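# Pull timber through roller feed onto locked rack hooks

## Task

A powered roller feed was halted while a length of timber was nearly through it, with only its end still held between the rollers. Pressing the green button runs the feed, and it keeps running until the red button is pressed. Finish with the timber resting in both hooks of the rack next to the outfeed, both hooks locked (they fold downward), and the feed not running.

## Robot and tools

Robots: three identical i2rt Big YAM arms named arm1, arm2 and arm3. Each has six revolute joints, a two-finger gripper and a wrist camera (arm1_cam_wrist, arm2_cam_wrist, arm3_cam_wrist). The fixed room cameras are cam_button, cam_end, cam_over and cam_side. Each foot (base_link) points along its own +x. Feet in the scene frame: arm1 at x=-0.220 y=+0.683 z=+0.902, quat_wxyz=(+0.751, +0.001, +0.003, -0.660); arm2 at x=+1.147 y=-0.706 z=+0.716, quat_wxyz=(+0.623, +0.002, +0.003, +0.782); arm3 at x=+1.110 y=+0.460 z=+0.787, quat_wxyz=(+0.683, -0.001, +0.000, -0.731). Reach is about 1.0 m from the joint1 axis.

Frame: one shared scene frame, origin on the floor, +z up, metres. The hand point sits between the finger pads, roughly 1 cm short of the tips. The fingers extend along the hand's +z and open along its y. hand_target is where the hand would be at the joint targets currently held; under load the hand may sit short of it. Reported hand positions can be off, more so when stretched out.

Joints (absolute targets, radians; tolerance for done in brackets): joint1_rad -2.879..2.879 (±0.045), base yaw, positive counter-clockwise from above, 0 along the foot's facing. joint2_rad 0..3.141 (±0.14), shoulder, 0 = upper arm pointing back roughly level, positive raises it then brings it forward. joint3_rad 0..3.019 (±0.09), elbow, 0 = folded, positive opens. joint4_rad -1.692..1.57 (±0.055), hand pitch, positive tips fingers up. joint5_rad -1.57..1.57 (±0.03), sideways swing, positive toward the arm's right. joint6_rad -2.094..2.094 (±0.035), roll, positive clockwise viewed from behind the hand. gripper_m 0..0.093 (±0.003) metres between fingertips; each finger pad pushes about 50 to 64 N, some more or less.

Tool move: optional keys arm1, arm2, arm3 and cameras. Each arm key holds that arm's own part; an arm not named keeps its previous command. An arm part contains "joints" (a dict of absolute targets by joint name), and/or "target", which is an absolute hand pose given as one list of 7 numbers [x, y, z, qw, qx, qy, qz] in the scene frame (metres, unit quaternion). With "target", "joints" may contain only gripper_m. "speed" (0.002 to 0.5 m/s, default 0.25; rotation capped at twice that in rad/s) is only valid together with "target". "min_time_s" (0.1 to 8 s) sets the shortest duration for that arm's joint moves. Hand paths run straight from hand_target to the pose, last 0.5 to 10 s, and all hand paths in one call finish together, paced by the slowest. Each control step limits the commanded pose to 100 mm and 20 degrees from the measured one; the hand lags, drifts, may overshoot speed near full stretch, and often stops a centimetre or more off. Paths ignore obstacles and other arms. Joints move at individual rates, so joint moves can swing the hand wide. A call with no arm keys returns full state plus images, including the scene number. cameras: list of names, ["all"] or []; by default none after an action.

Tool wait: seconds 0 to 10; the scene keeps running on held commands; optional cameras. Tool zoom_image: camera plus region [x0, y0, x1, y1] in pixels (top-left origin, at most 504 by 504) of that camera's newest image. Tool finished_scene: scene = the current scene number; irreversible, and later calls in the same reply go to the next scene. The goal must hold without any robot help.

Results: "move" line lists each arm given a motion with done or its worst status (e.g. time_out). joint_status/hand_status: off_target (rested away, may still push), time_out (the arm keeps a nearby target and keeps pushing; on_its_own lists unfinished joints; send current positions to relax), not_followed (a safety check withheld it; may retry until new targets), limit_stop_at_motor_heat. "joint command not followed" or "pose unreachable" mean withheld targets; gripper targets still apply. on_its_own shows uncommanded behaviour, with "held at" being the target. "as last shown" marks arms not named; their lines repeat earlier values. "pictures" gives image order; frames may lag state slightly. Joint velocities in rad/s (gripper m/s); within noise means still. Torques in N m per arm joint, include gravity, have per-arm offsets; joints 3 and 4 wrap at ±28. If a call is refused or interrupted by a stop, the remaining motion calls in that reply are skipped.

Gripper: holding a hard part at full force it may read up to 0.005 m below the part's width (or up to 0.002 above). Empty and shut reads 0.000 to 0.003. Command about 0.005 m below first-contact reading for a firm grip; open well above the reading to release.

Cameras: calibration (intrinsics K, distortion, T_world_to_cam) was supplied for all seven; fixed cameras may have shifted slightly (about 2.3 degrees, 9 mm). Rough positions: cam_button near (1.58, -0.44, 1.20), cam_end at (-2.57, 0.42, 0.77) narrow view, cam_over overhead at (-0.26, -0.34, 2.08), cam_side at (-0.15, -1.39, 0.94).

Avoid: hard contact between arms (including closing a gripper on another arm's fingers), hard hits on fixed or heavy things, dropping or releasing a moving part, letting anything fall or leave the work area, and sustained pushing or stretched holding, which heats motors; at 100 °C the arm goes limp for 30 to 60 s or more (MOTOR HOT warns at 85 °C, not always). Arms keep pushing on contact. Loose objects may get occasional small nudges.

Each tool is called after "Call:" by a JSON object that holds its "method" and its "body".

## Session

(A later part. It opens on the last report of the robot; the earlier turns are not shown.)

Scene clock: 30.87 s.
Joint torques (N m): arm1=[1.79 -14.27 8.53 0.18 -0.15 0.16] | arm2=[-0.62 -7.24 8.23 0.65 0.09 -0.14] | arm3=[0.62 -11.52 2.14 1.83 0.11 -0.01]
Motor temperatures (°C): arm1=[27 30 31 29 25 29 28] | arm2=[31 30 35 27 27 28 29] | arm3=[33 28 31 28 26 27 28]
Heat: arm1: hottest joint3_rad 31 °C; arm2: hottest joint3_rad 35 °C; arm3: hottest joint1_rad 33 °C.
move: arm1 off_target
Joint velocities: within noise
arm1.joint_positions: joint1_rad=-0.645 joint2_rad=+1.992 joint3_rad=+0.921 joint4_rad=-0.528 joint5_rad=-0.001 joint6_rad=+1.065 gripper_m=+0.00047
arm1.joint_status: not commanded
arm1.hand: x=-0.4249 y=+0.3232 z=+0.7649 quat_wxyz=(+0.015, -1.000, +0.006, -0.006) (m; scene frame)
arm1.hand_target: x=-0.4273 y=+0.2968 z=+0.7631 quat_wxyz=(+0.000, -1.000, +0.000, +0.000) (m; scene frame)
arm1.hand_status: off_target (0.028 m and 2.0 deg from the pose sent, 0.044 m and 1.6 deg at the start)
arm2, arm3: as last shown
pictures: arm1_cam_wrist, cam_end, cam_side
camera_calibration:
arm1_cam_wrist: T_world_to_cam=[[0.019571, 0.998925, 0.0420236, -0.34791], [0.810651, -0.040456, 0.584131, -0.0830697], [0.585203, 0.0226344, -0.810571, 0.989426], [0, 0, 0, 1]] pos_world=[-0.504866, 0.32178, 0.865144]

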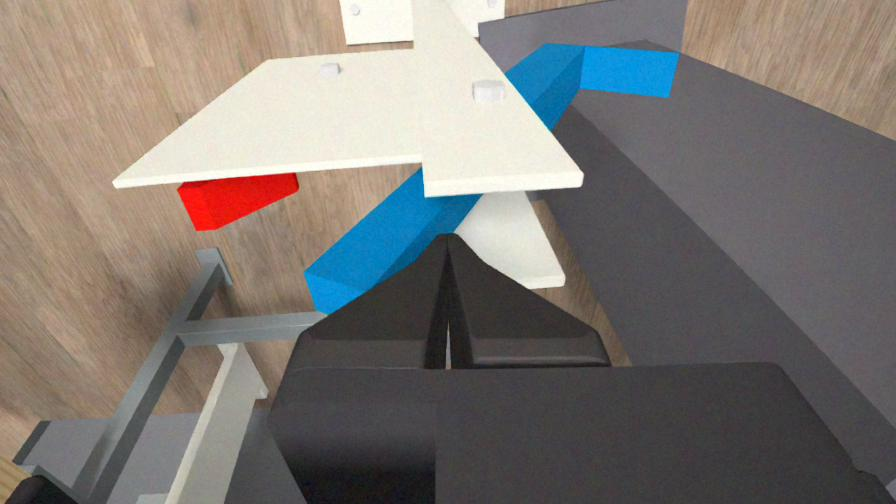

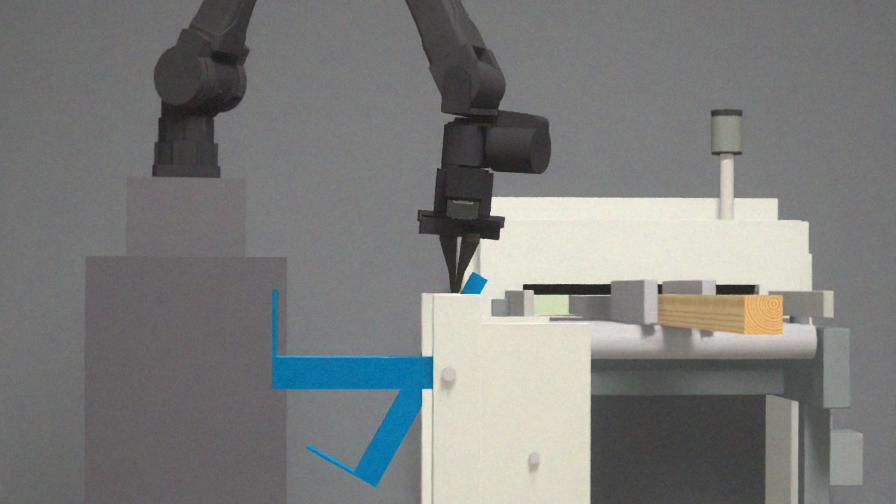

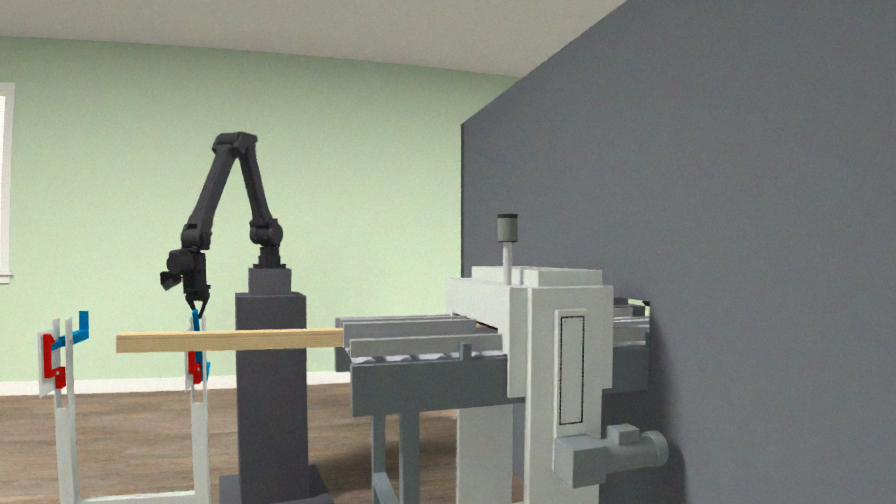

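Call:
{"method": "move", "body": {"arm1": {"target": [-0.428, 0.281, 0.755, 0, 1, 0, 0], "speed": 0.1}}}

Call:
{"method": "move", "body": {"arm1": {"target": [-0.428, 0.268, 0.741, 0, 1, 0, 0], "speed": 0.1}, "cameras": ["arm1_cam_wrist", "cam_end", "cam_side"]}}

Call:
{"method": "zoom_image", "body": {"camera": "cam_end", "region": [340, 180, 560, 400]}}

Call:
{"method": "zoom_image", "body": {"camera": "cam_side", "region": [140, 240, 260, 400]}}

Scene clock: 32.63 s.
Joint torques (N m): arm1=[2.55 -14.51 8.72 0.32 -0.18 0.18] | arm2=[-0.67 -7.18 8.23 0.66 0.09 -0.15] | arm3=[0.62 -11.52 2.14 1.84 0.12 -0.01]
Motor temperatures (°C): arm1=[27 30 32 29 25 29 28] | arm2=[31 30 35 27 27 28 29] | arm3=[33 29 31 28 26 27 28]
Heat: arm1: hottest joint3_rad 32 °C; arm2: hottest joint3_rad 35 °C; arm3: hottest joint1_rad 33 °C.
move: arm1 off_target
Joint velocities: within noise
arm1.joint_positions: joint1_rad=-0.630 joint2_rad=+2.027 joint3_rad=+0.962 joint4_rad=-0.537 joint5_rad=+0.000 joint6_rad=+1.081 gripper_m=+0.00047
arm1.joint_status: not commanded
arm1.hand: x=-0.4254 y=+0.3096 z=+0.7581 quat_wxyz=(+0.017, -1.000, +0.006, -0.006) (m; scene frame)
arm1.hand_target: x=-0.4273 y=+0.2819 z=+0.7562 quat_wxyz=(+0.000, -1.000, +0.000, +0.000) (m; scene frame)
arm1.hand_status: off_target (0.029 m and 2.2 deg from the pose sent, 0.043 m and 2.0 deg at the start)
arm2, arm3: as last shown
pictures: none

Scene clock: 33.63 s.
Joint torques (N m): arm1=[2.55 -14.86 8.58 0.7 -0.19 0.14] | arm2=[-0.67 -7.18 8.23 0.65 0.1 -0.15] | arm3=[0.62 -11.52 2.14 1.84 0.12 -0.01]
Motor temperatures (°C): arm1=[27 30 32 29 25 29 28] | arm2=[31 30 35 27 27 28 29] | arm3=[33 29 31 28 26 27 28]
Heat: arm1: hottest joint3_rad 32 °C; arm2: hottest joint3_rad 35 °C; arm3: hottest joint1_rad 33 °C.
move: arm1 off_target
Joint velocities: within noise
arm1.joint_positions: joint1_rad=-0.614 joint2_rad=+2.072 joint3_rad=+1.003 joint4_rad=-0.537 joint5_rad=+0.000 joint6_rad=+1.095 gripper_m=+0.00047
arm1.joint_status: not commanded
arm1.hand: x=-0.4250 y=+0.2962 z=+0.7471 quat_wxyz=(+0.019, -1.000, +0.005, -0.007) (m; scene frame)
arm1.hand_target: x=-0.4272 y=+0.2690 z=+0.7423 quat_wxyz=(+0.000, -1.000, +0.000, +0.000) (m; scene frame)
arm1.hand_status: off_target (0.029 m and 2.3 deg from the pose sent, 0.045 m and 2.2 deg at the start)
arm2, arm3: as last shown
pictures: arm1_cam_wrist, cam_end, cam_side
camera_calibration:
arm1_cam_wrist: T_world_to_cam=[[0.0179347, 0.998658, 0.0485886, -0.325674], [0.809757, -0.0430139, 0.585186, -0.0741094], [0.586491, 0.0288498, -0.809442, 0.973453], [0, 0, 0, 1]] pos_world=[-0.50507, 0.293965, 0.847145]

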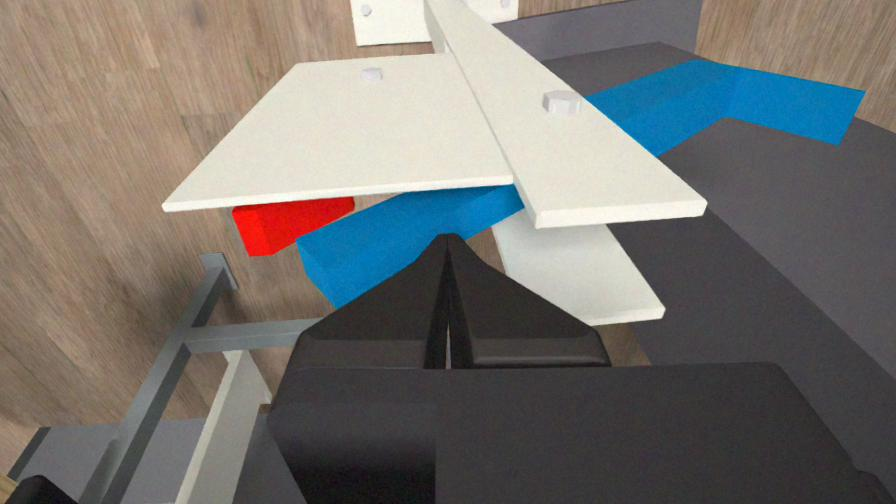

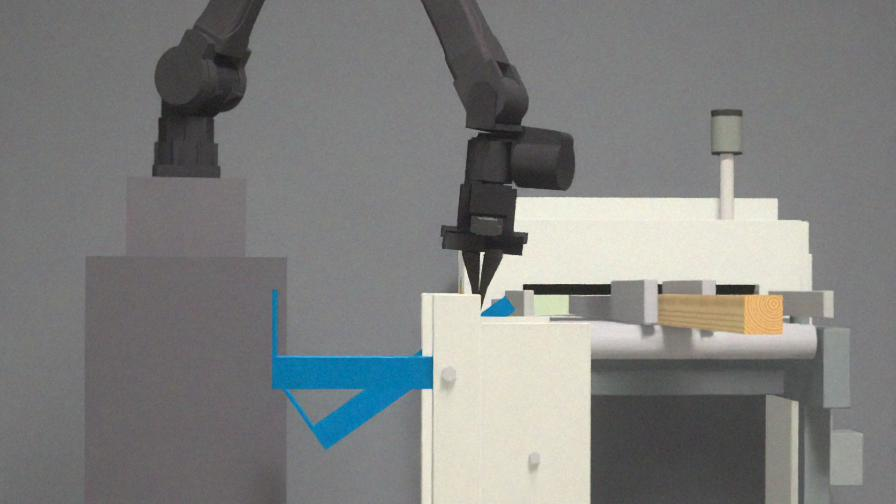

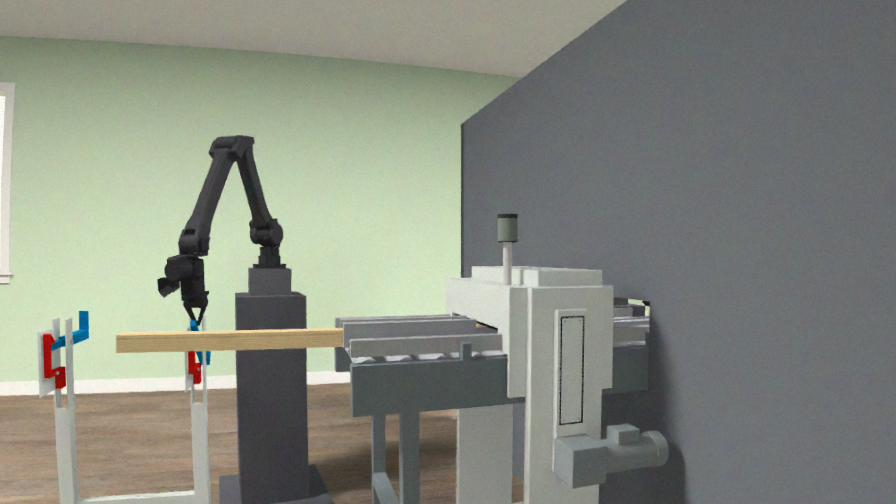

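Scaled by 2.291 from the camera's 896x504 image, which has a finer 1280x720 frame.

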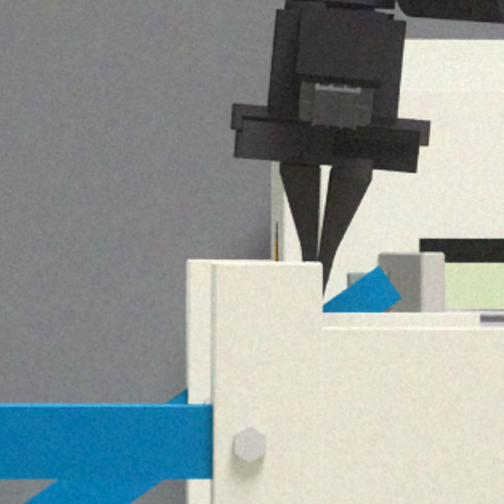

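Scaled by 3.150 from the camera's 896x504 image, which has a finer 1280x720 frame.

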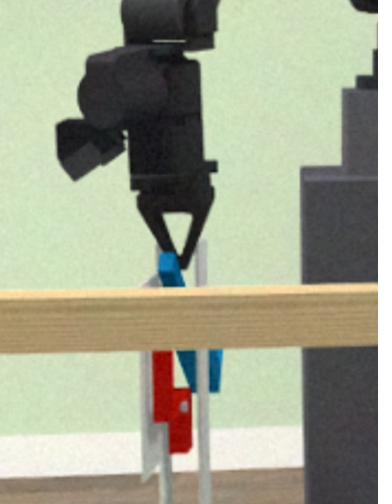

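Call:
{"method": "move", "body": {"arm1": {"target": [-0.427, 0.27, 0.72, 0, 1, 0, 0], "speed": 0.1}}}

Call:
{"method": "move", "body": {"arm1": {"target": [-0.427, 0.274, 0.7, 0, 1, 0, 0], "speed": 0.08}, "cameras": ["arm1_cam_wrist", "cam_end", "cam_side"]}}

Call:
{"method": "zoom_image", "body": {"camera": "cam_end", "region": [260, 230, 560, 460]}}

Call:
{"method": "zoom_image", "body": {"camera": "cam_side", "region": [140, 240, 260, 400]}}

Scene clock: 35.33 s.
Joint torques (N m): arm1=[2.08 -14.1 7.15 1.02 -0.07 0.11] | arm2=[-0.62 -7.18 8.23 0.65 0.1 -0.15] | arm3=[0.56 -11.52 2.14 1.83 0.11 -0.01]
Motor temperatures (°C): arm1=[27 30 32 29 25 29 28] | arm2=[31 30 35 27 27 28 29] | arm3=[33 29 31 28 26 27 28]
Heat: arm1: hottest joint3_rad 32 °C; arm2: hottest joint3_rad 35 °C; arm3: hottest joint1_rad 33 °C.
move: arm1 off_target
Joint velocities: within noise
arm1.joint_positions: joint1_rad=-0.609 joint2_rad=+2.108 joint3_rad=+1.019 joint4_rad=-0.502 joint5_rad=-0.003 joint6_rad=+1.095 gripper_m=+0.00047
arm1.joint_status: not commanded
arm1.hand: x=-0.4261 y=+0.2881 z=+0.7344 quat_wxyz=(+0.011, -1.000, +0.002, -0.004) (m; scene frame)
arm1.hand_target: x=-0.4265 y=+0.2709 z=+0.7209 quat_wxyz=(+0.000, -1.000, +0.000, +0.000) (m; scene frame)
arm1.hand_status: off_target (0.023 m and 1.4 deg from the pose sent, 0.038 m and 2.3 deg at the start)
arm2, arm3: as last shown
pictures: none

Scene clock: 36.37 s.
Joint torques (N m): arm1=[1.55 -12.86 6.31 0.75 0.12 0.07] | arm2=[-0.62 -7.24 8.24 0.66 0.09 -0.15] | arm3=[0.56 -11.52 2.15 1.84 0.12 0]
Motor temperatures (°C): arm1=[27 30 32 29 25 29 28] | arm2=[31 30 35 27 27 28 29] | arm3=[33 29 31 28 26 27 28]
Heat: arm1: hottest joint3_rad 32 °C; arm2: hottest joint3_rad 35 °C; arm3: hottest joint1_rad 33 °C.
move: arm1 off_target
Joint velocities: within noise
arm1.joint_positions: joint1_rad=-0.607 joint2_rad=+2.145 joint3_rad=+1.026 joint4_rad=-0.451 joint5_rad=-0.007 joint6_rad=+1.095 gripper_m=+0.00047
arm1.joint_status: not commanded
arm1.hand: x=-0.4278 y=+0.2827 z=+0.7198 quat_wxyz=(+0.001, -1.000, +0.002, -0.001) (m; scene frame)
arm1.hand_target: x=-0.4265 y=+0.2750 z=+0.7009 quat_wxyz=(+0.000, -1.000, +0.000, +0.000) (m; scene frame)
arm1.hand_status: off_target (0.022 m and 0.3 deg from the pose sent, 0.037 m and 1.4 deg at the start)
arm2: as last shown
arm3.joint_positions: joint1_rad=+0.166 joint2_rad=+2.049 joint3_rad=+0.607 joint4_rad=+1.410 joint5_rad=+1.290 joint6_rad=-1.543 gripper_m=+0.06008
arm3.joint_status: not commanded
arm3.hand: x=+0.9857 y=+0.0183 z=+0.8400 quat_wxyz=(+0.396, -0.398, -0.588, +0.583) (m; scene frame)
arm3.hand_target: x=+0.9828 y=+0.0224 z=+0.8364 quat_wxyz=(+0.401, -0.397, -0.588, +0.580) (m; scene frame)
arm3.hand_status: not commanded
pictures: arm1_cam_wrist, cam_end, cam_side
camera_calibration:
arm1_cam_wrist: T_world_to_cam=[[0.0124983, 0.999831, 0.0134763, -0.288191], [0.816534, -0.0179843, 0.577017, -0.054701], [0.577162, 0.00379211, -0.816621, 0.96164], [0, 0, 0, 1]] pos_world=[-0.506755, 0.283511, 0.820742]

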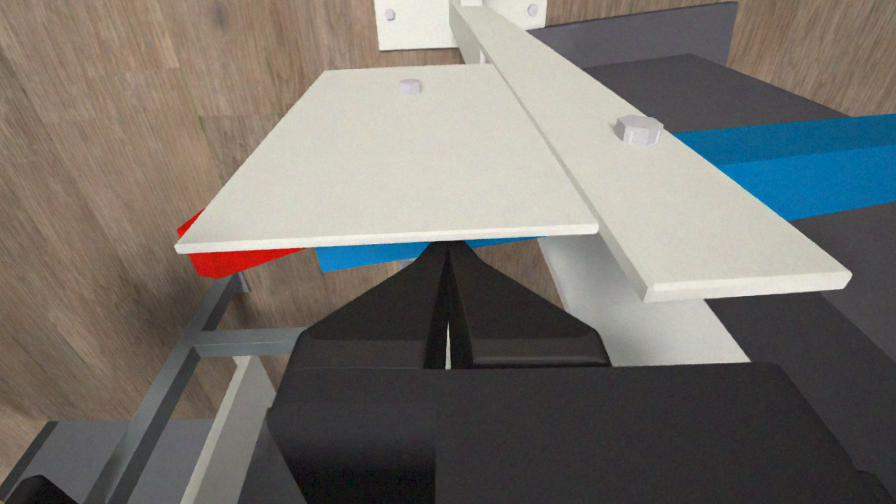

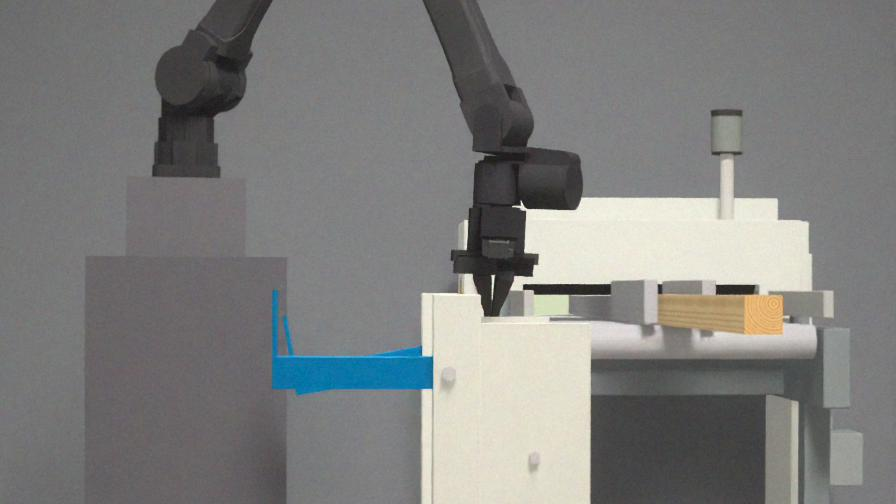

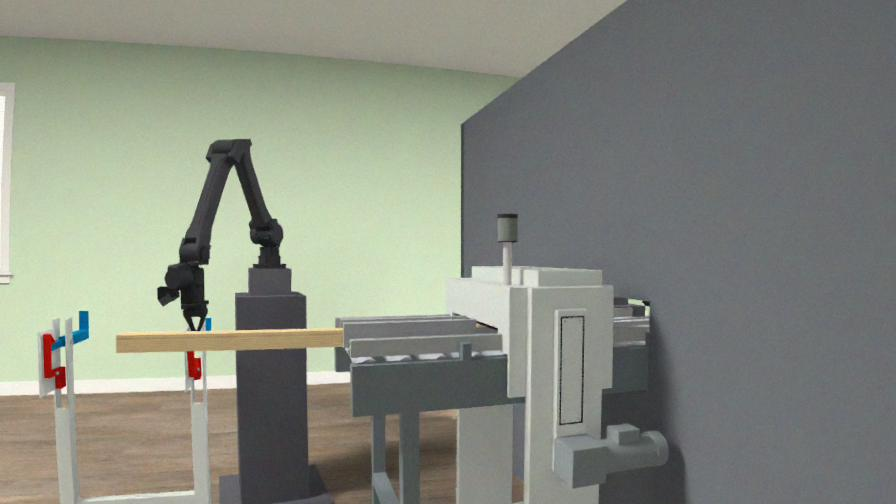

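Scaled by 1.680 from the camera's 896x504 image, which has a finer 1280x720 frame.

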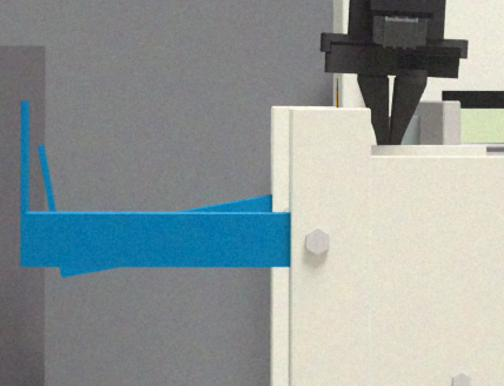

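Scaled by 3.150 from the camera's 896x504 image, which has a finer 1280x720 frame.

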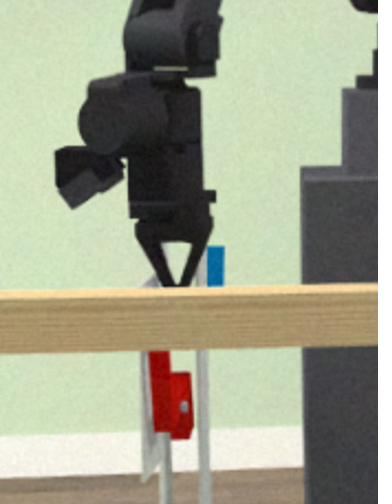

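Call:
{"method": "move", "body": {"arm1": {"target": [-0.427, 0.276, 0.685, 0, 1, 0, 0], "speed": 0.08}, "cameras": ["cam_end"]}}

Call:
{"method": "zoom_image", "body": {"camera": "cam_end", "region": [260, 200, 560, 430]}}

Scene clock: 40.23 s.
Joint torques (N m): arm1=[1.44 -12.51 6.15 1.07 0.23 0.04] | arm2=[-0.73 -7.3 8.24 0.64 0.09 -0.15] | arm3=[0.62 -11.52 2.14 1.84 0.12 -0.01]
Motor temperatures (°C): arm1=[27 30 32 29 25 29 28] | arm2=[31 30 36 27 27 28 30] | arm3=[33 29 31 28 26 27 28]
Heat: arm1: hottest joint3_rad 32 °C; arm2: hottest joint3_rad 36 °C; arm3: hottest joint1_rad 33 °C.
move: arm1 off_target
Joint velocities: within noise
arm1.joint_positions: joint1_rad=-0.605 joint2_rad=+2.167 joint3_rad=+1.029 joint4_rad=-0.423 joint5_rad=-0.009 joint6_rad=+1.095 gripper_m=+0.00047
arm1.joint_status: not commanded
arm1.hand: x=-0.4274 y=+0.2806 z=+0.7108 quat_wxyz=(-0.003, -1.000, +0.001, +0.000) (m; scene frame)
arm1.hand_target: x=-0.4264 y=+0.2775 z=+0.6863 quat_wxyz=(+0.000, -1.000, +0.000, +0.000) (m; scene frame)
arm1.hand_status: off_target (0.026 m and 0.4 deg from the pose sent, 0.035 m and 0.3 deg at the start)
arm2.joint_positions: joint1_rad=+0.396 joint2_rad=+1.356 joint3_rad=+1.030 joint4_rad=-1.241 joint5_rad=+0.007 joint6_rad=+0.011 gripper_m=+0.00121
arm2.joint_status: not commanded
arm2.hand: x=+0.9345 y=-0.4037 z=+0.8612 quat_wxyz=(-0.001, +0.887, -0.462, -0.003) (m; scene frame)
arm2.hand_target: x=+0.9361 y=-0.3982 z=+0.8551 quat_wxyz=(+0.000, +0.887, -0.462, +0.000) (m; scene frame)
arm2.hand_status: not commanded
arm3: as last shown
pictures: cam_end

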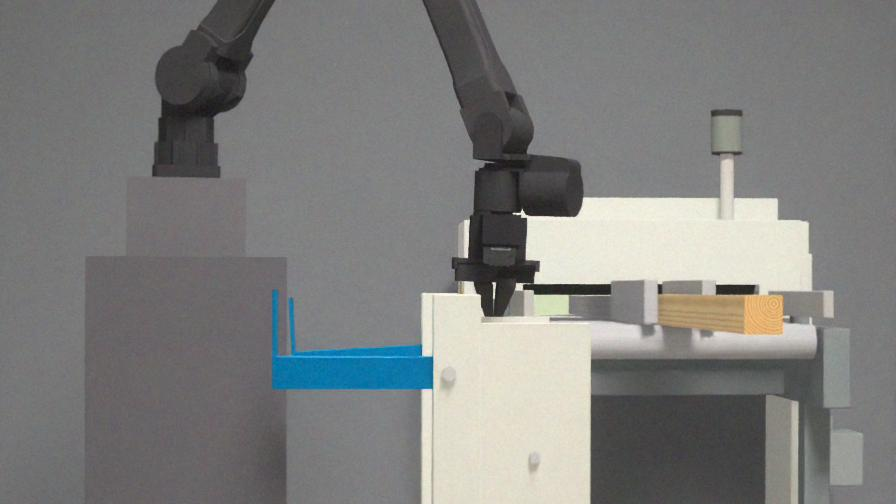

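Scaled by 1.680 from the camera's 896x504 image, which has a finer 1280x720 frame.

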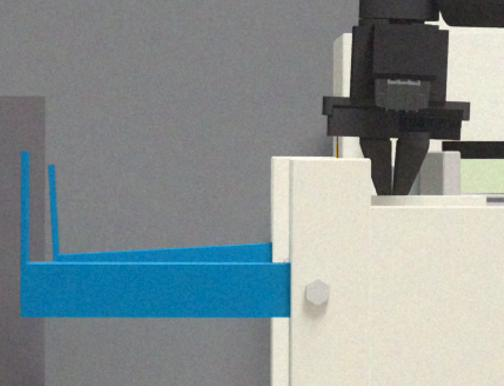

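Call:
{"method": "move", "body": {"arm1": {"target": [-0.427, 0.276, 0.665, 0, 1, 0, 0], "speed": 0.06}, "cameras": ["cam_end"]}}

Call:
{"method": "zoom_image", "body": {"camera": "cam_end", "region": [260, 200, 560, 430]}}

Scene clock: 42.03 s.
Joint torques (N m): arm1=[-0.44 -10.46 6.56 1.42 0.21 0.03] | arm2=[-0.62 -7.3 8.23 0.65 0.09 -0.15] | arm3=[0.62 -11.52 2.15 1.83 0.12 0]
Motor temperatures (°C): arm1=[27 30 32 29 25 29 28] | arm2=[31 30 36 27 27 28 30] | arm3=[33 29 31 28 26 27 28]
Heat: arm1: hottest joint3_rad 32 °C; arm2: hottest joint3_rad 36 °C; arm3: hottest joint1_rad 33 °C.
move: arm1 off_target
Joint velocities: within noise
arm1.joint_positions: joint1_rad=-0.597 joint2_rad=+2.188 joint3_rad=+1.033 joint4_rad=-0.400 joint5_rad=-0.010 joint6_rad=+1.096 gripper_m=+0.00047
arm1.joint_status: not commanded
arm1.hand: x=-0.4245 y=+0.2779 z=+0.7022 quat_wxyz=(-0.006, -1.000, -0.003, +0.001) (m; scene frame)
arm1.hand_target: x=-0.4256 y=+0.2786 z=+0.6678 quat_wxyz=(+0.000, -1.000, +0.000, +0.000) (m; scene frame)
arm1.hand_status: off_target (0.037 m and 0.8 deg from the pose sent, 0.046 m and 0.4 deg at the start)
arm2, arm3: as last shown
pictures: cam_end

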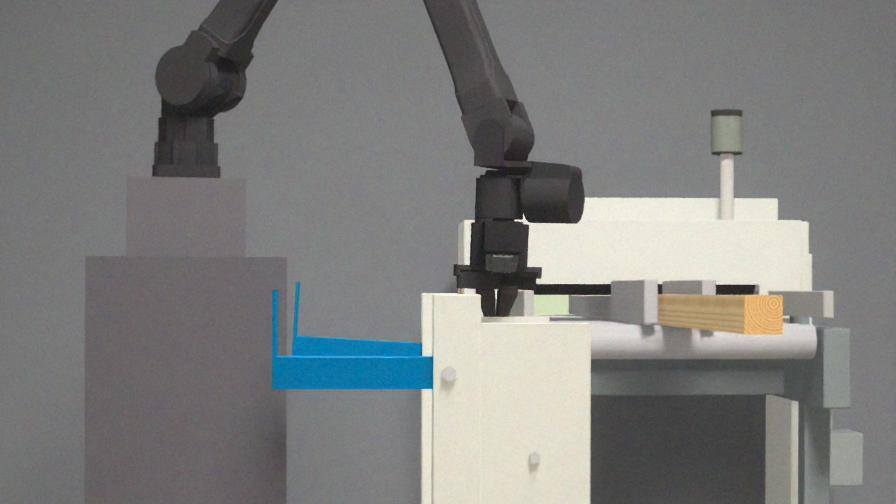

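Scaled by 1.680 from the camera's 896x504 image, which has a finer 1280x720 frame.

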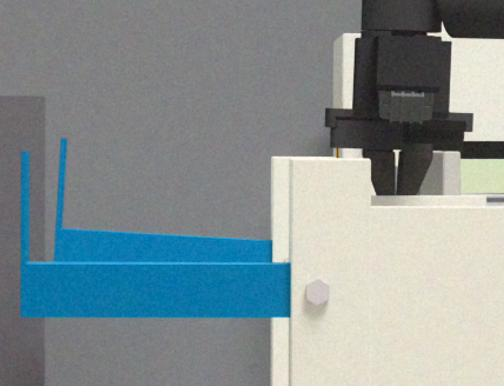

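Call:
{"method": "move", "body": {"arm1": {"target": [-0.425, 0.277, 0.73, 0, 1, 0, 0], "speed": 0.06}, "cameras": ["cam_end"]}}

Call:
{"method": "zoom_image", "body": {"camera": "cam_end", "region": [260, 200, 560, 430]}}

Scene clock: 44.17 s.
Joint torques (N m): arm1=[1.08 -18.32 3.93 -0.42 0.21 0.02] | arm2=[-0.67 -7.18 8.24 0.66 0.09 -0.15] | arm3=[0.56 -11.52 2.15 1.84 0.12 -0.01]
Motor temperatures (°C): arm1=[27 31 32 29 25 29 28] | arm2=[31 30 36 27 27 28 30] | arm3=[33 29 31 28 26 27 28]
Heat: arm1: hottest joint3_rad 32 °C; arm2: hottest joint3_rad 36 °C; arm3: hottest joint1_rad 33 °C.
move: arm1 done
Joint velocities: within noise
arm1.joint_positions: joint1_rad=-0.597 joint2_rad=+2.132 joint3_rad=+1.033 joint4_rad=-0.464 joint5_rad=-0.008 joint6_rad=+1.096 gripper_m=+0.00047
arm1.joint_status: not commanded
arm1.hand: x=-0.4254 y=+0.2762 z=+0.7262 quat_wxyz=(-0.002, -1.000, -0.003, +0.000) (m; scene frame)
arm1.hand_target: x=-0.4250 y=+0.2771 z=+0.7299 quat_wxyz=(+0.000, -1.000, +0.000, +0.000) (m; scene frame)
arm1.hand_status: done (0.004 m and 0.4 deg from the pose sent, 0.028 m and 0.8 deg at the start)
arm2, arm3: as last shown
pictures: cam_end

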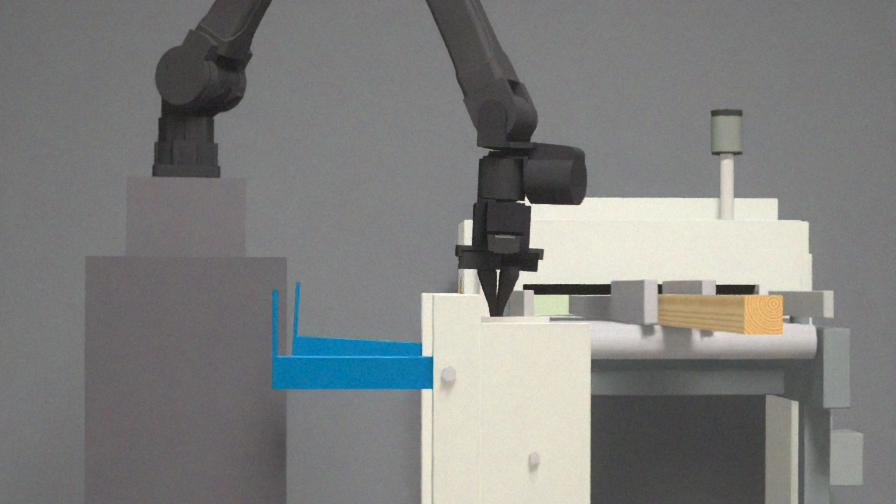

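Scaled by 1.680 from the camera's 896x504 image, which has a finer 1280x720 frame.

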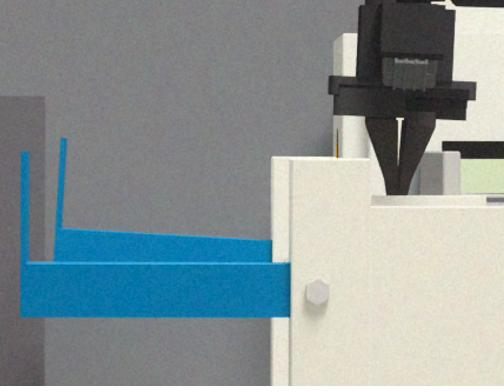

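Call:
{"method": "move", "body": {"arm1": {"target": [-0.425, 0.25, 0.85, 0, 1, 0, 0], "speed": 0.15}, "cameras": ["cam_end", "cam_side", "arm1_cam_wrist"]}}

Call:
{"method": "zoom_image", "body": {"camera": "cam_end", "region": [260, 200, 560, 430]}}

Call:
{"method": "zoom_image", "body": {"camera": "cam_side", "region": [80, 200, 380, 420]}}

Scene clock: 46.33 s.
Joint torques (N m): arm1=[1.49 -17.61 8.8 -0.54 0.19 0.13] | arm2=[-0.62 -7.24 8.24 0.64 0.1 -0.15] | arm3=[0.62 -11.52 2.14 1.84 0.12 -0.01]
Motor temperatures (°C): arm1=[27 31 32 29 25 29 28] | arm2=[31 31 36 27 27 28 30] | arm3=[33 29 31 28 26 27 28]
Heat: arm1: hottest joint3_rad 32 °C; arm2: hottest joint3_rad 36 °C; arm3: hottest joint1_rad 33 °C.
move: arm1 off_target
Joint velocities: within noise
arm1.joint_positions: joint1_rad=-0.587 joint2_rad=+1.900 joint3_rad=+1.081 joint4_rad=-0.773 joint5_rad=-0.008 joint6_rad=+1.115 gripper_m=+0.00047
arm1.joint_status: not commanded
arm1.hand: x=-0.4243 y=+0.2663 z=+0.8394 quat_wxyz=(+0.011, -1.000, +0.002, -0.007) (m; scene frame)
arm1.hand_target: x=-0.4248 y=+0.2504 z=+0.8501 quat_wxyz=(+0.000, -1.000, +0.000, +0.000) (m; scene frame)
arm1.hand_status: off_target (0.019 m and 1.5 deg from the pose sent, 0.126 m and 0.5 deg at the start)
arm2, arm3: as last shown
pictures: arm1_cam_wrist, cam_end, cam_side
camera_calibration:
arm1_cam_wrist: T_world_to_cam=[[0.0116775, 0.999384, 0.0331045, -0.290221], [0.809695, -0.0288769, 0.58614, -0.134509], [0.586735, 0.0199599, -0.809533, 1.0512], [0, 0, 0, 1]] pos_world=[-0.504476, 0.265176, 0.939431]

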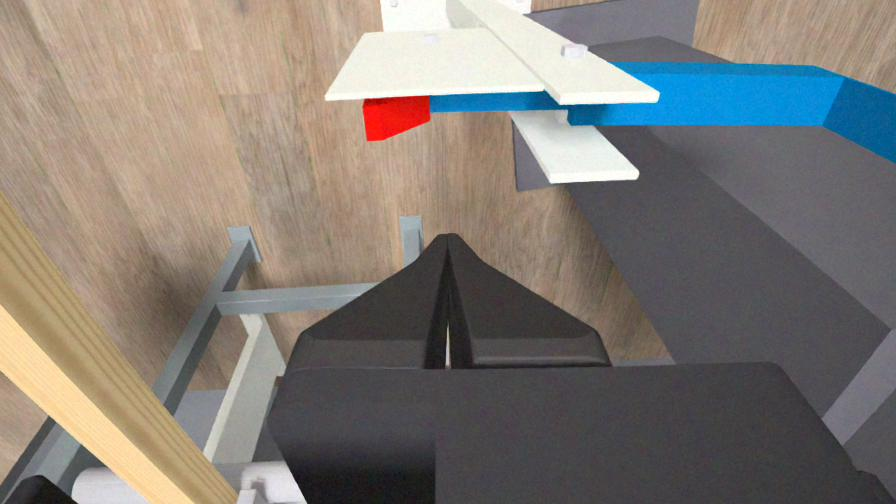

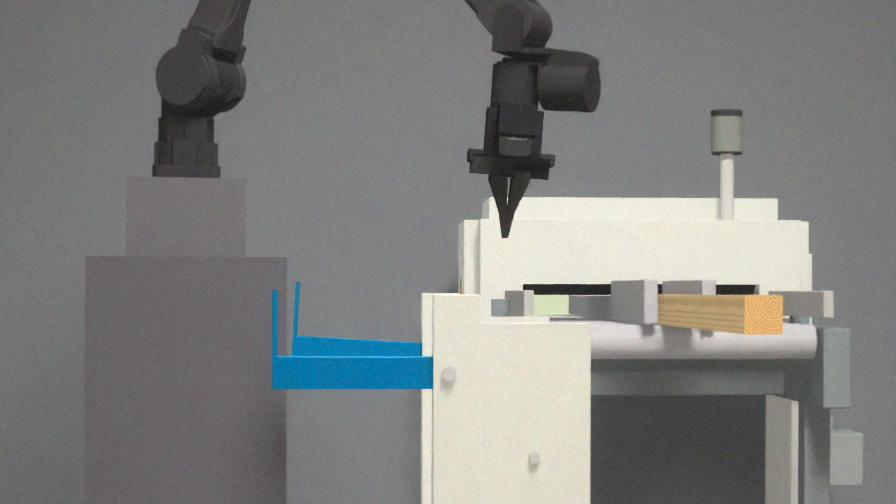

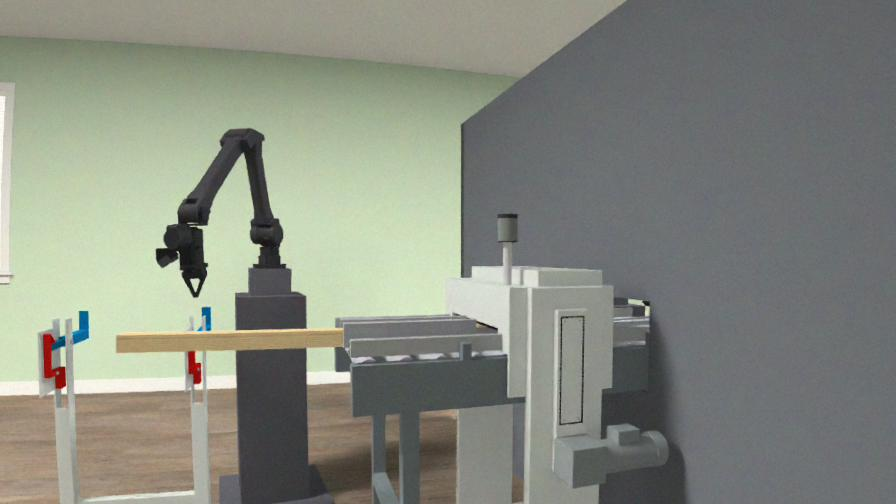

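Scaled by 1.680 from the camera's 896x504 image, which has a finer 1280x720 frame.

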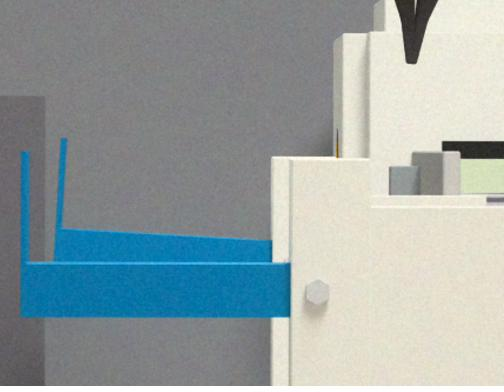

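Scaled by 1.680 from the camera's 896x504 image, which has a finer 1280x720 frame.

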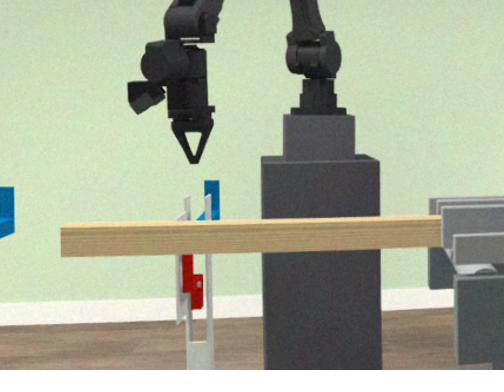

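Call:
{"method": "zoom_image", "body": {"camera": "arm1_cam_wrist", "region": [300, 0, 700, 225]}}

Call:
{"method": "zoom_image", "body": {"camera": "cam_side", "region": [20, 290, 240, 420]}}

Scaled by 1.260 from the camera's 896x504 image, which has a finer 1280x720 frame.

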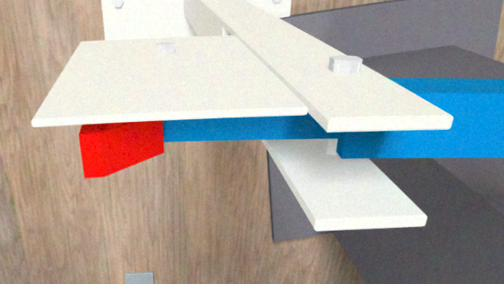

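Scaled by 2.291 from the camera's 896x504 image, which has a finer 1280x720 frame.

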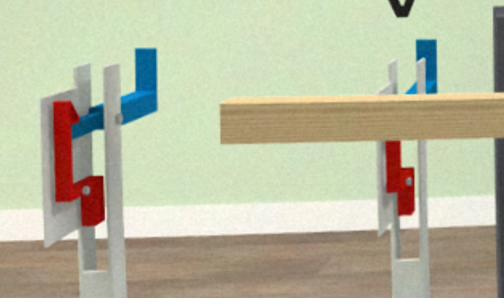

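Call:
{"method": "move", "body": {"arm1": {"target": [-0.065, -0.022, 0.85, 0, 1, 0, 0], "speed": 0.25, "joints": {"gripper_m": 0.093}}, "cameras": ["arm1_cam_wrist", "cam_over"]}}

Scene clock: 50.47 s.
Joint torques (N m): arm1=[0.38 -23.88 12.51 -0.31 0.16 0.07] | arm2=[-0.62 -7.18 8.24 0.66 0.09 -0.15] | arm3=[0.62 -11.46 2.15 1.84 0.11 -0.01]
Motor temperatures (°C): arm1=[27 31 32 29 25 29 28] | arm2=[31 31 36 27 27 28 30] | arm3=[33 29 31 28 26 27 28]
Heat: arm1: hottest joint3_rad 32 °C; arm2: hottest joint3_rad 36 °C; arm3: hottest joint1_rad 33 °C.
move: arm1 off_target
Joint velocities: within noise
arm1.joint_positions: joint1_rad=+0.087 joint2_rad=+2.415 joint3_rad=+2.083 joint4_rad=-1.234 joint5_rad=-0.005 joint6_rad=+1.775 gripper_m=+0.09291
arm1.joint_status: all done
arm1.hand: x=-0.0670 y=-0.0128 z=+0.8554 quat_wxyz=(+0.001, -1.000, -0.006, -0.001) (m; scene frame)
arm1.hand_target: x=-0.0652 y=-0.0215 z=+0.8501 quat_wxyz=(-0.001, -1.000, +0.000, +0.000) (m; scene frame)
arm1.hand_status: off_target (0.011 m and 0.7 deg from the pose sent, 0.461 m and 1.5 deg at the start)
arm2, arm3: as last shown
pictures: arm1_cam_wrist, cam_over
camera_calibration:
arm1_cam_wrist: T_world_to_cam=[[-0.00231602, 0.999898, 0.0140608, -0.000660547], [0.816514, -0.00622675, 0.577292, -0.432903], [0.577321, 0.0128178, -0.816417, 0.865271], [0, 0, 0, 1]] pos_world=[-0.146069, -0.013126, 0.956342]

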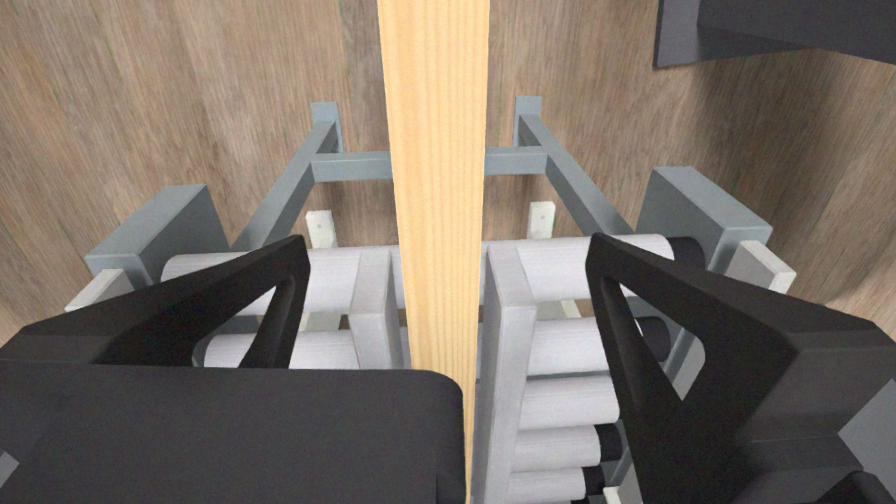

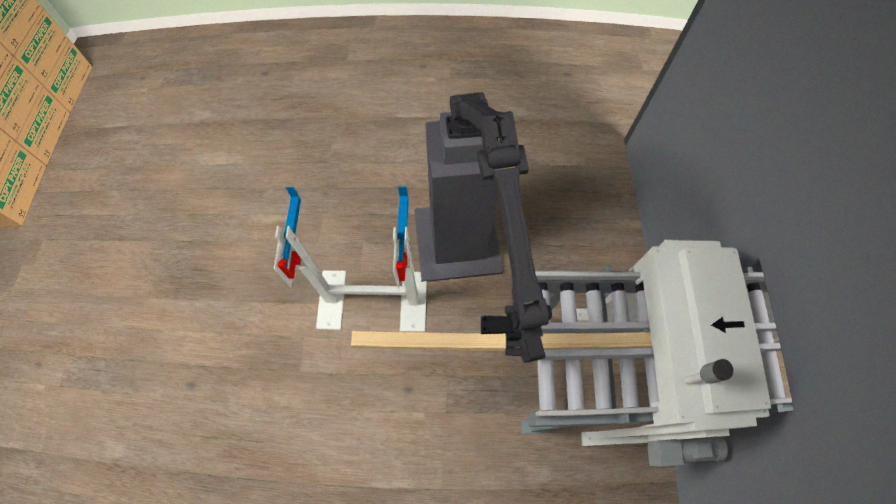

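Call:
{"method": "move", "body": {"arm1": {"target": [-0.07, -0.026, 0.744, 0, 1, 0, 0], "speed": 0.15}, "cameras": ["arm1_cam_wrist"]}}

Scene clock: 52.83 s.
Joint torques (N m): arm1=[0.32 -25.82 11.36 0.14 0.24 0.06] | arm2=[-0.67 -7.24 8.24 0.68 0.1 -0.15] | arm3=[0.56 -11.52 2.14 1.84 0.11 -0.01]
Motor temperatures (°C): arm1=[27 31 33 29 25 29 28] | arm2=[31 31 36 27 27 28 30] | arm3=[33 29 31 28 26 27 28]
Heat: arm1: hottest joint3_rad 33 °C; arm2: hottest joint3_rad 36 °C; arm3: hottest joint1_rad 33 °C.
move: arm1 off_target
Joint velocities: within noise
arm1.joint_positions: joint1_rad=+0.087 joint2_rad=+2.583 joint3_rad=+2.093 joint4_rad=-1.109 joint5_rad=-0.005 joint6_rad=+1.775 gripper_m=+0.09291
arm1.joint_status: not commanded
arm1.hand: x=-0.0681 y=-0.0089 z=+0.7428 quat_wxyz=(+0.017, -1.000, -0.005, +0.002) (m; scene frame)
arm1.hand_target: x=-0.0704 y=-0.0253 z=+0.7445 quat_wxyz=(+0.000, -1.000, +0.000, +0.000) (m; scene frame)
arm1.hand_status: off_target (0.017 m and 2.1 deg from the pose sent, 0.112 m and 0.7 deg at the start)
arm2, arm3: as last shown
pictures: arm1_cam_wrist
camera_calibration:
arm1_cam_wrist: T_world_to_cam=[[-0.00171844, 0.998951, 0.0457702, -0.0264222], [0.820475, -0.0247575, 0.571146, -0.36238], [0.57168, 0.0385348, -0.819572, 0.776021], [0, 0, 0, 1]] pos_world=[-0.146357, -0.012481, 0.844186]

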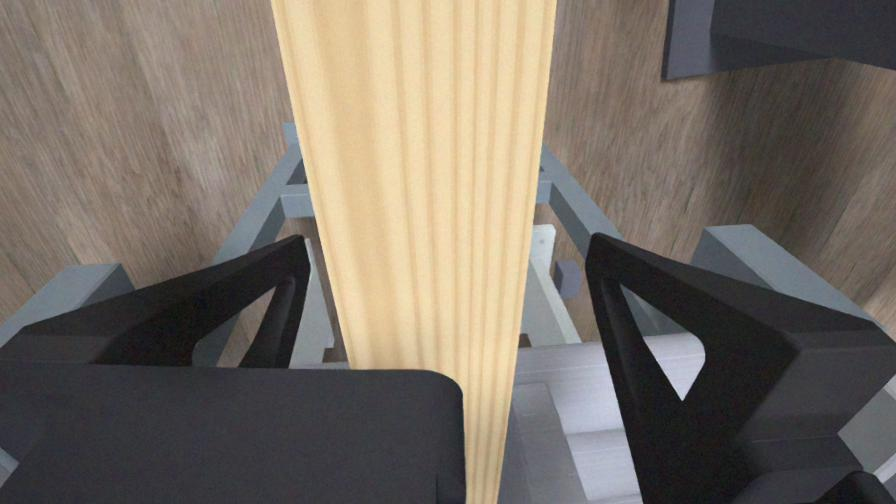

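Call:
{"method": "move", "body": {"arm1": {"target": [-0.072, -0.031, 0.748, 0.02, 0.9998, 0, 0], "speed": 0.1}, "cameras": ["arm1_cam_wrist"]}}

Scene clock: 54.40 s.
Joint torques (N m): arm1=[-0.44 -27.28 9.06 0.25 0.16 0.04] | arm2=[-0.73 -7.18 8.24 0.65 0.09 -0.15] | arm3=[0.56 -11.52 2.15 1.84 0.12 -0.01]
Motor temperatures (°C): arm1=[27 31 33 29 25 29 28] | arm2=[31 31 36 27 27 28 30] | arm3=[33 29 31 28 26 27 28]
Heat: arm1: hottest joint3_rad 33 °C; arm2: hottest joint3_rad 36 °C; arm3: hottest joint1_rad 33 °C.
move: arm1 off_target
Joint velocities: within noise
arm1.joint_positions: joint1_rad=+0.087 joint2_rad=+2.583 joint3_rad=+2.093 joint4_rad=-1.061 joint5_rad=+0.003 joint6_rad=+1.775 gripper_m=+0.09291
arm1.joint_status: not commanded
arm1.hand: x=-0.0669 y=-0.0208 z=+0.7426 quat_wxyz=(-0.007, -1.000, -0.005, +0.001) (m; scene frame)
arm1.hand_target: x=-0.0722 y=-0.0308 z=+0.7481 quat_wxyz=(-0.020, -1.000, +0.000, +0.000) (m; scene frame)
arm1.hand_status: off_target (0.013 m and 1.6 deg from the pose sent, 0.023 m and 4.3 deg at the start)
arm2, arm3: as last shown
pictures: arm1_cam_wrist
camera_calibration:
arm1_cam_wrist: T_world_to_cam=[[-0.00197608, 0.999994, -0.0029022, 0.0216574], [0.819085, 0.00328348, 0.573663, -0.364927], [0.573669, -0.00124354, -0.819086, 0.77468], [0, 0, 0, 1]] pos_world=[-0.145461, -0.0194957, 0.843938]

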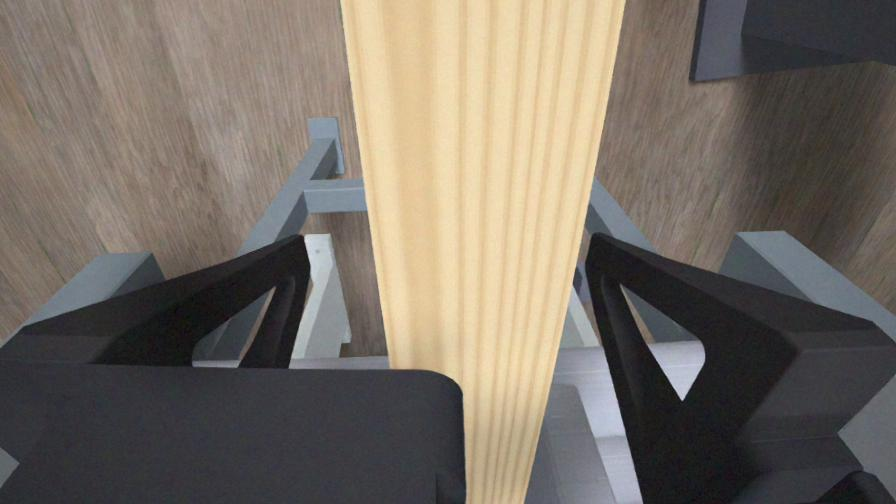

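Call:
{"method": "move", "body": {"arm1": {"target": [-0.074, -0.02, 0.75, 0.014, 0.9999, 0, 0], "speed": 0.1}, "cameras": ["arm1_cam_wrist"]}}

Scene clock: 55.83 s.
Joint torques (N m): arm1=[-0.15 -28.28 7.05 0.18 0.09 0] | arm2=[-0.67 -7.3 8.23 0.65 0.09 -0.15] | arm3=[0.62 -11.52 2.15 1.84 0.12 -0.01]
Motor temperatures (°C): arm1=[27 31 33 29 25 29 28] | arm2=[31 31 36 27 27 28 30] | arm3=[33 29 31 28 26 27 28]
Heat: arm1: hottest joint3_rad 33 °C; arm2: hottest joint3_rad 36 °C; arm3: hottest joint1_rad 33 °C.
move: arm1 off_target
Joint velocities: within noise
arm1.joint_positions: joint1_rad=+0.087 joint2_rad=+2.576 joint3_rad=+2.061 joint4_rad=-1.050 joint5_rad=+0.003 joint6_rad=+1.775 gripper_m=+0.09291
arm1.joint_status: not commanded
arm1.hand: x=-0.0688 y=-0.0122 z=+0.7369 quat_wxyz=(-0.001, -1.000, -0.005, +0.003) (m; scene frame)
arm1.hand_target: x=-0.0741 y=-0.0200 z=+0.7501 quat_wxyz=(-0.014, -1.000, +0.000, +0.000) (m; scene frame)
arm1.hand_status: off_target (0.016 m and 1.7 deg from the pose sent, 0.010 m and 1.0 deg at the start)
arm2: as last shown
arm3.joint_positions: joint1_rad=+0.166 joint2_rad=+2.049 joint3_rad=+0.607 joint4_rad=+1.410 joint5_rad=+1.290 joint6_rad=-1.543 gripper_m=+0.06008
arm3.joint_status: not commanded
arm3.hand: x=+0.9857 y=+0.0183 z=+0.8400 quat_wxyz=(+0.396, -0.398, -0.588, +0.583) (m; scene frame)
arm3.hand_target: x=+0.9828 y=+0.0224 z=+0.8364 quat_wxyz=(+0.401, -0.397, -0.588, +0.580) (m; scene frame)
arm3.hand_status: not commanded
pictures: arm1_cam_wrist
camera_calibration:
arm1_cam_wrist: T_world_to_cam=[[-0.00188662, 0.999947, 0.010146, 0.00343323], [0.820695, -0.00424879, 0.57135, -0.358416], [0.571363, 0.00940469, -0.820644, 0.772211], [0, 0, 0, 1]] pos_world=[-0.147056, -0.0122183, 0.838457]

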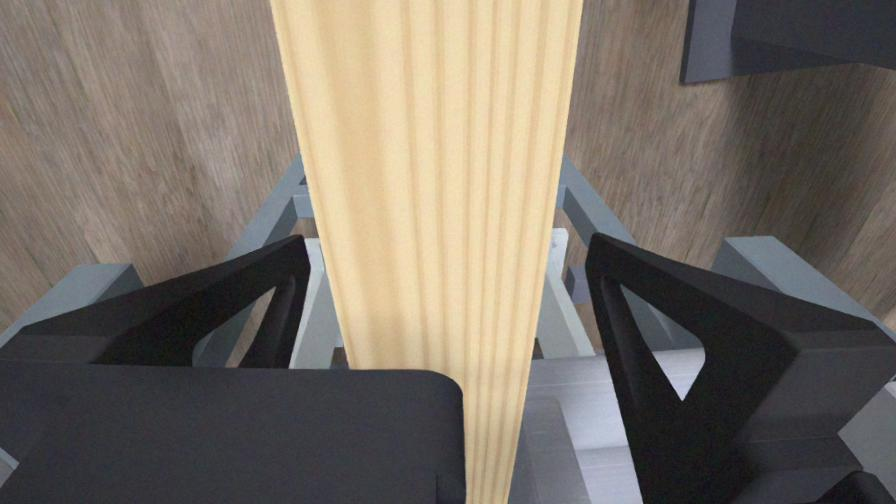

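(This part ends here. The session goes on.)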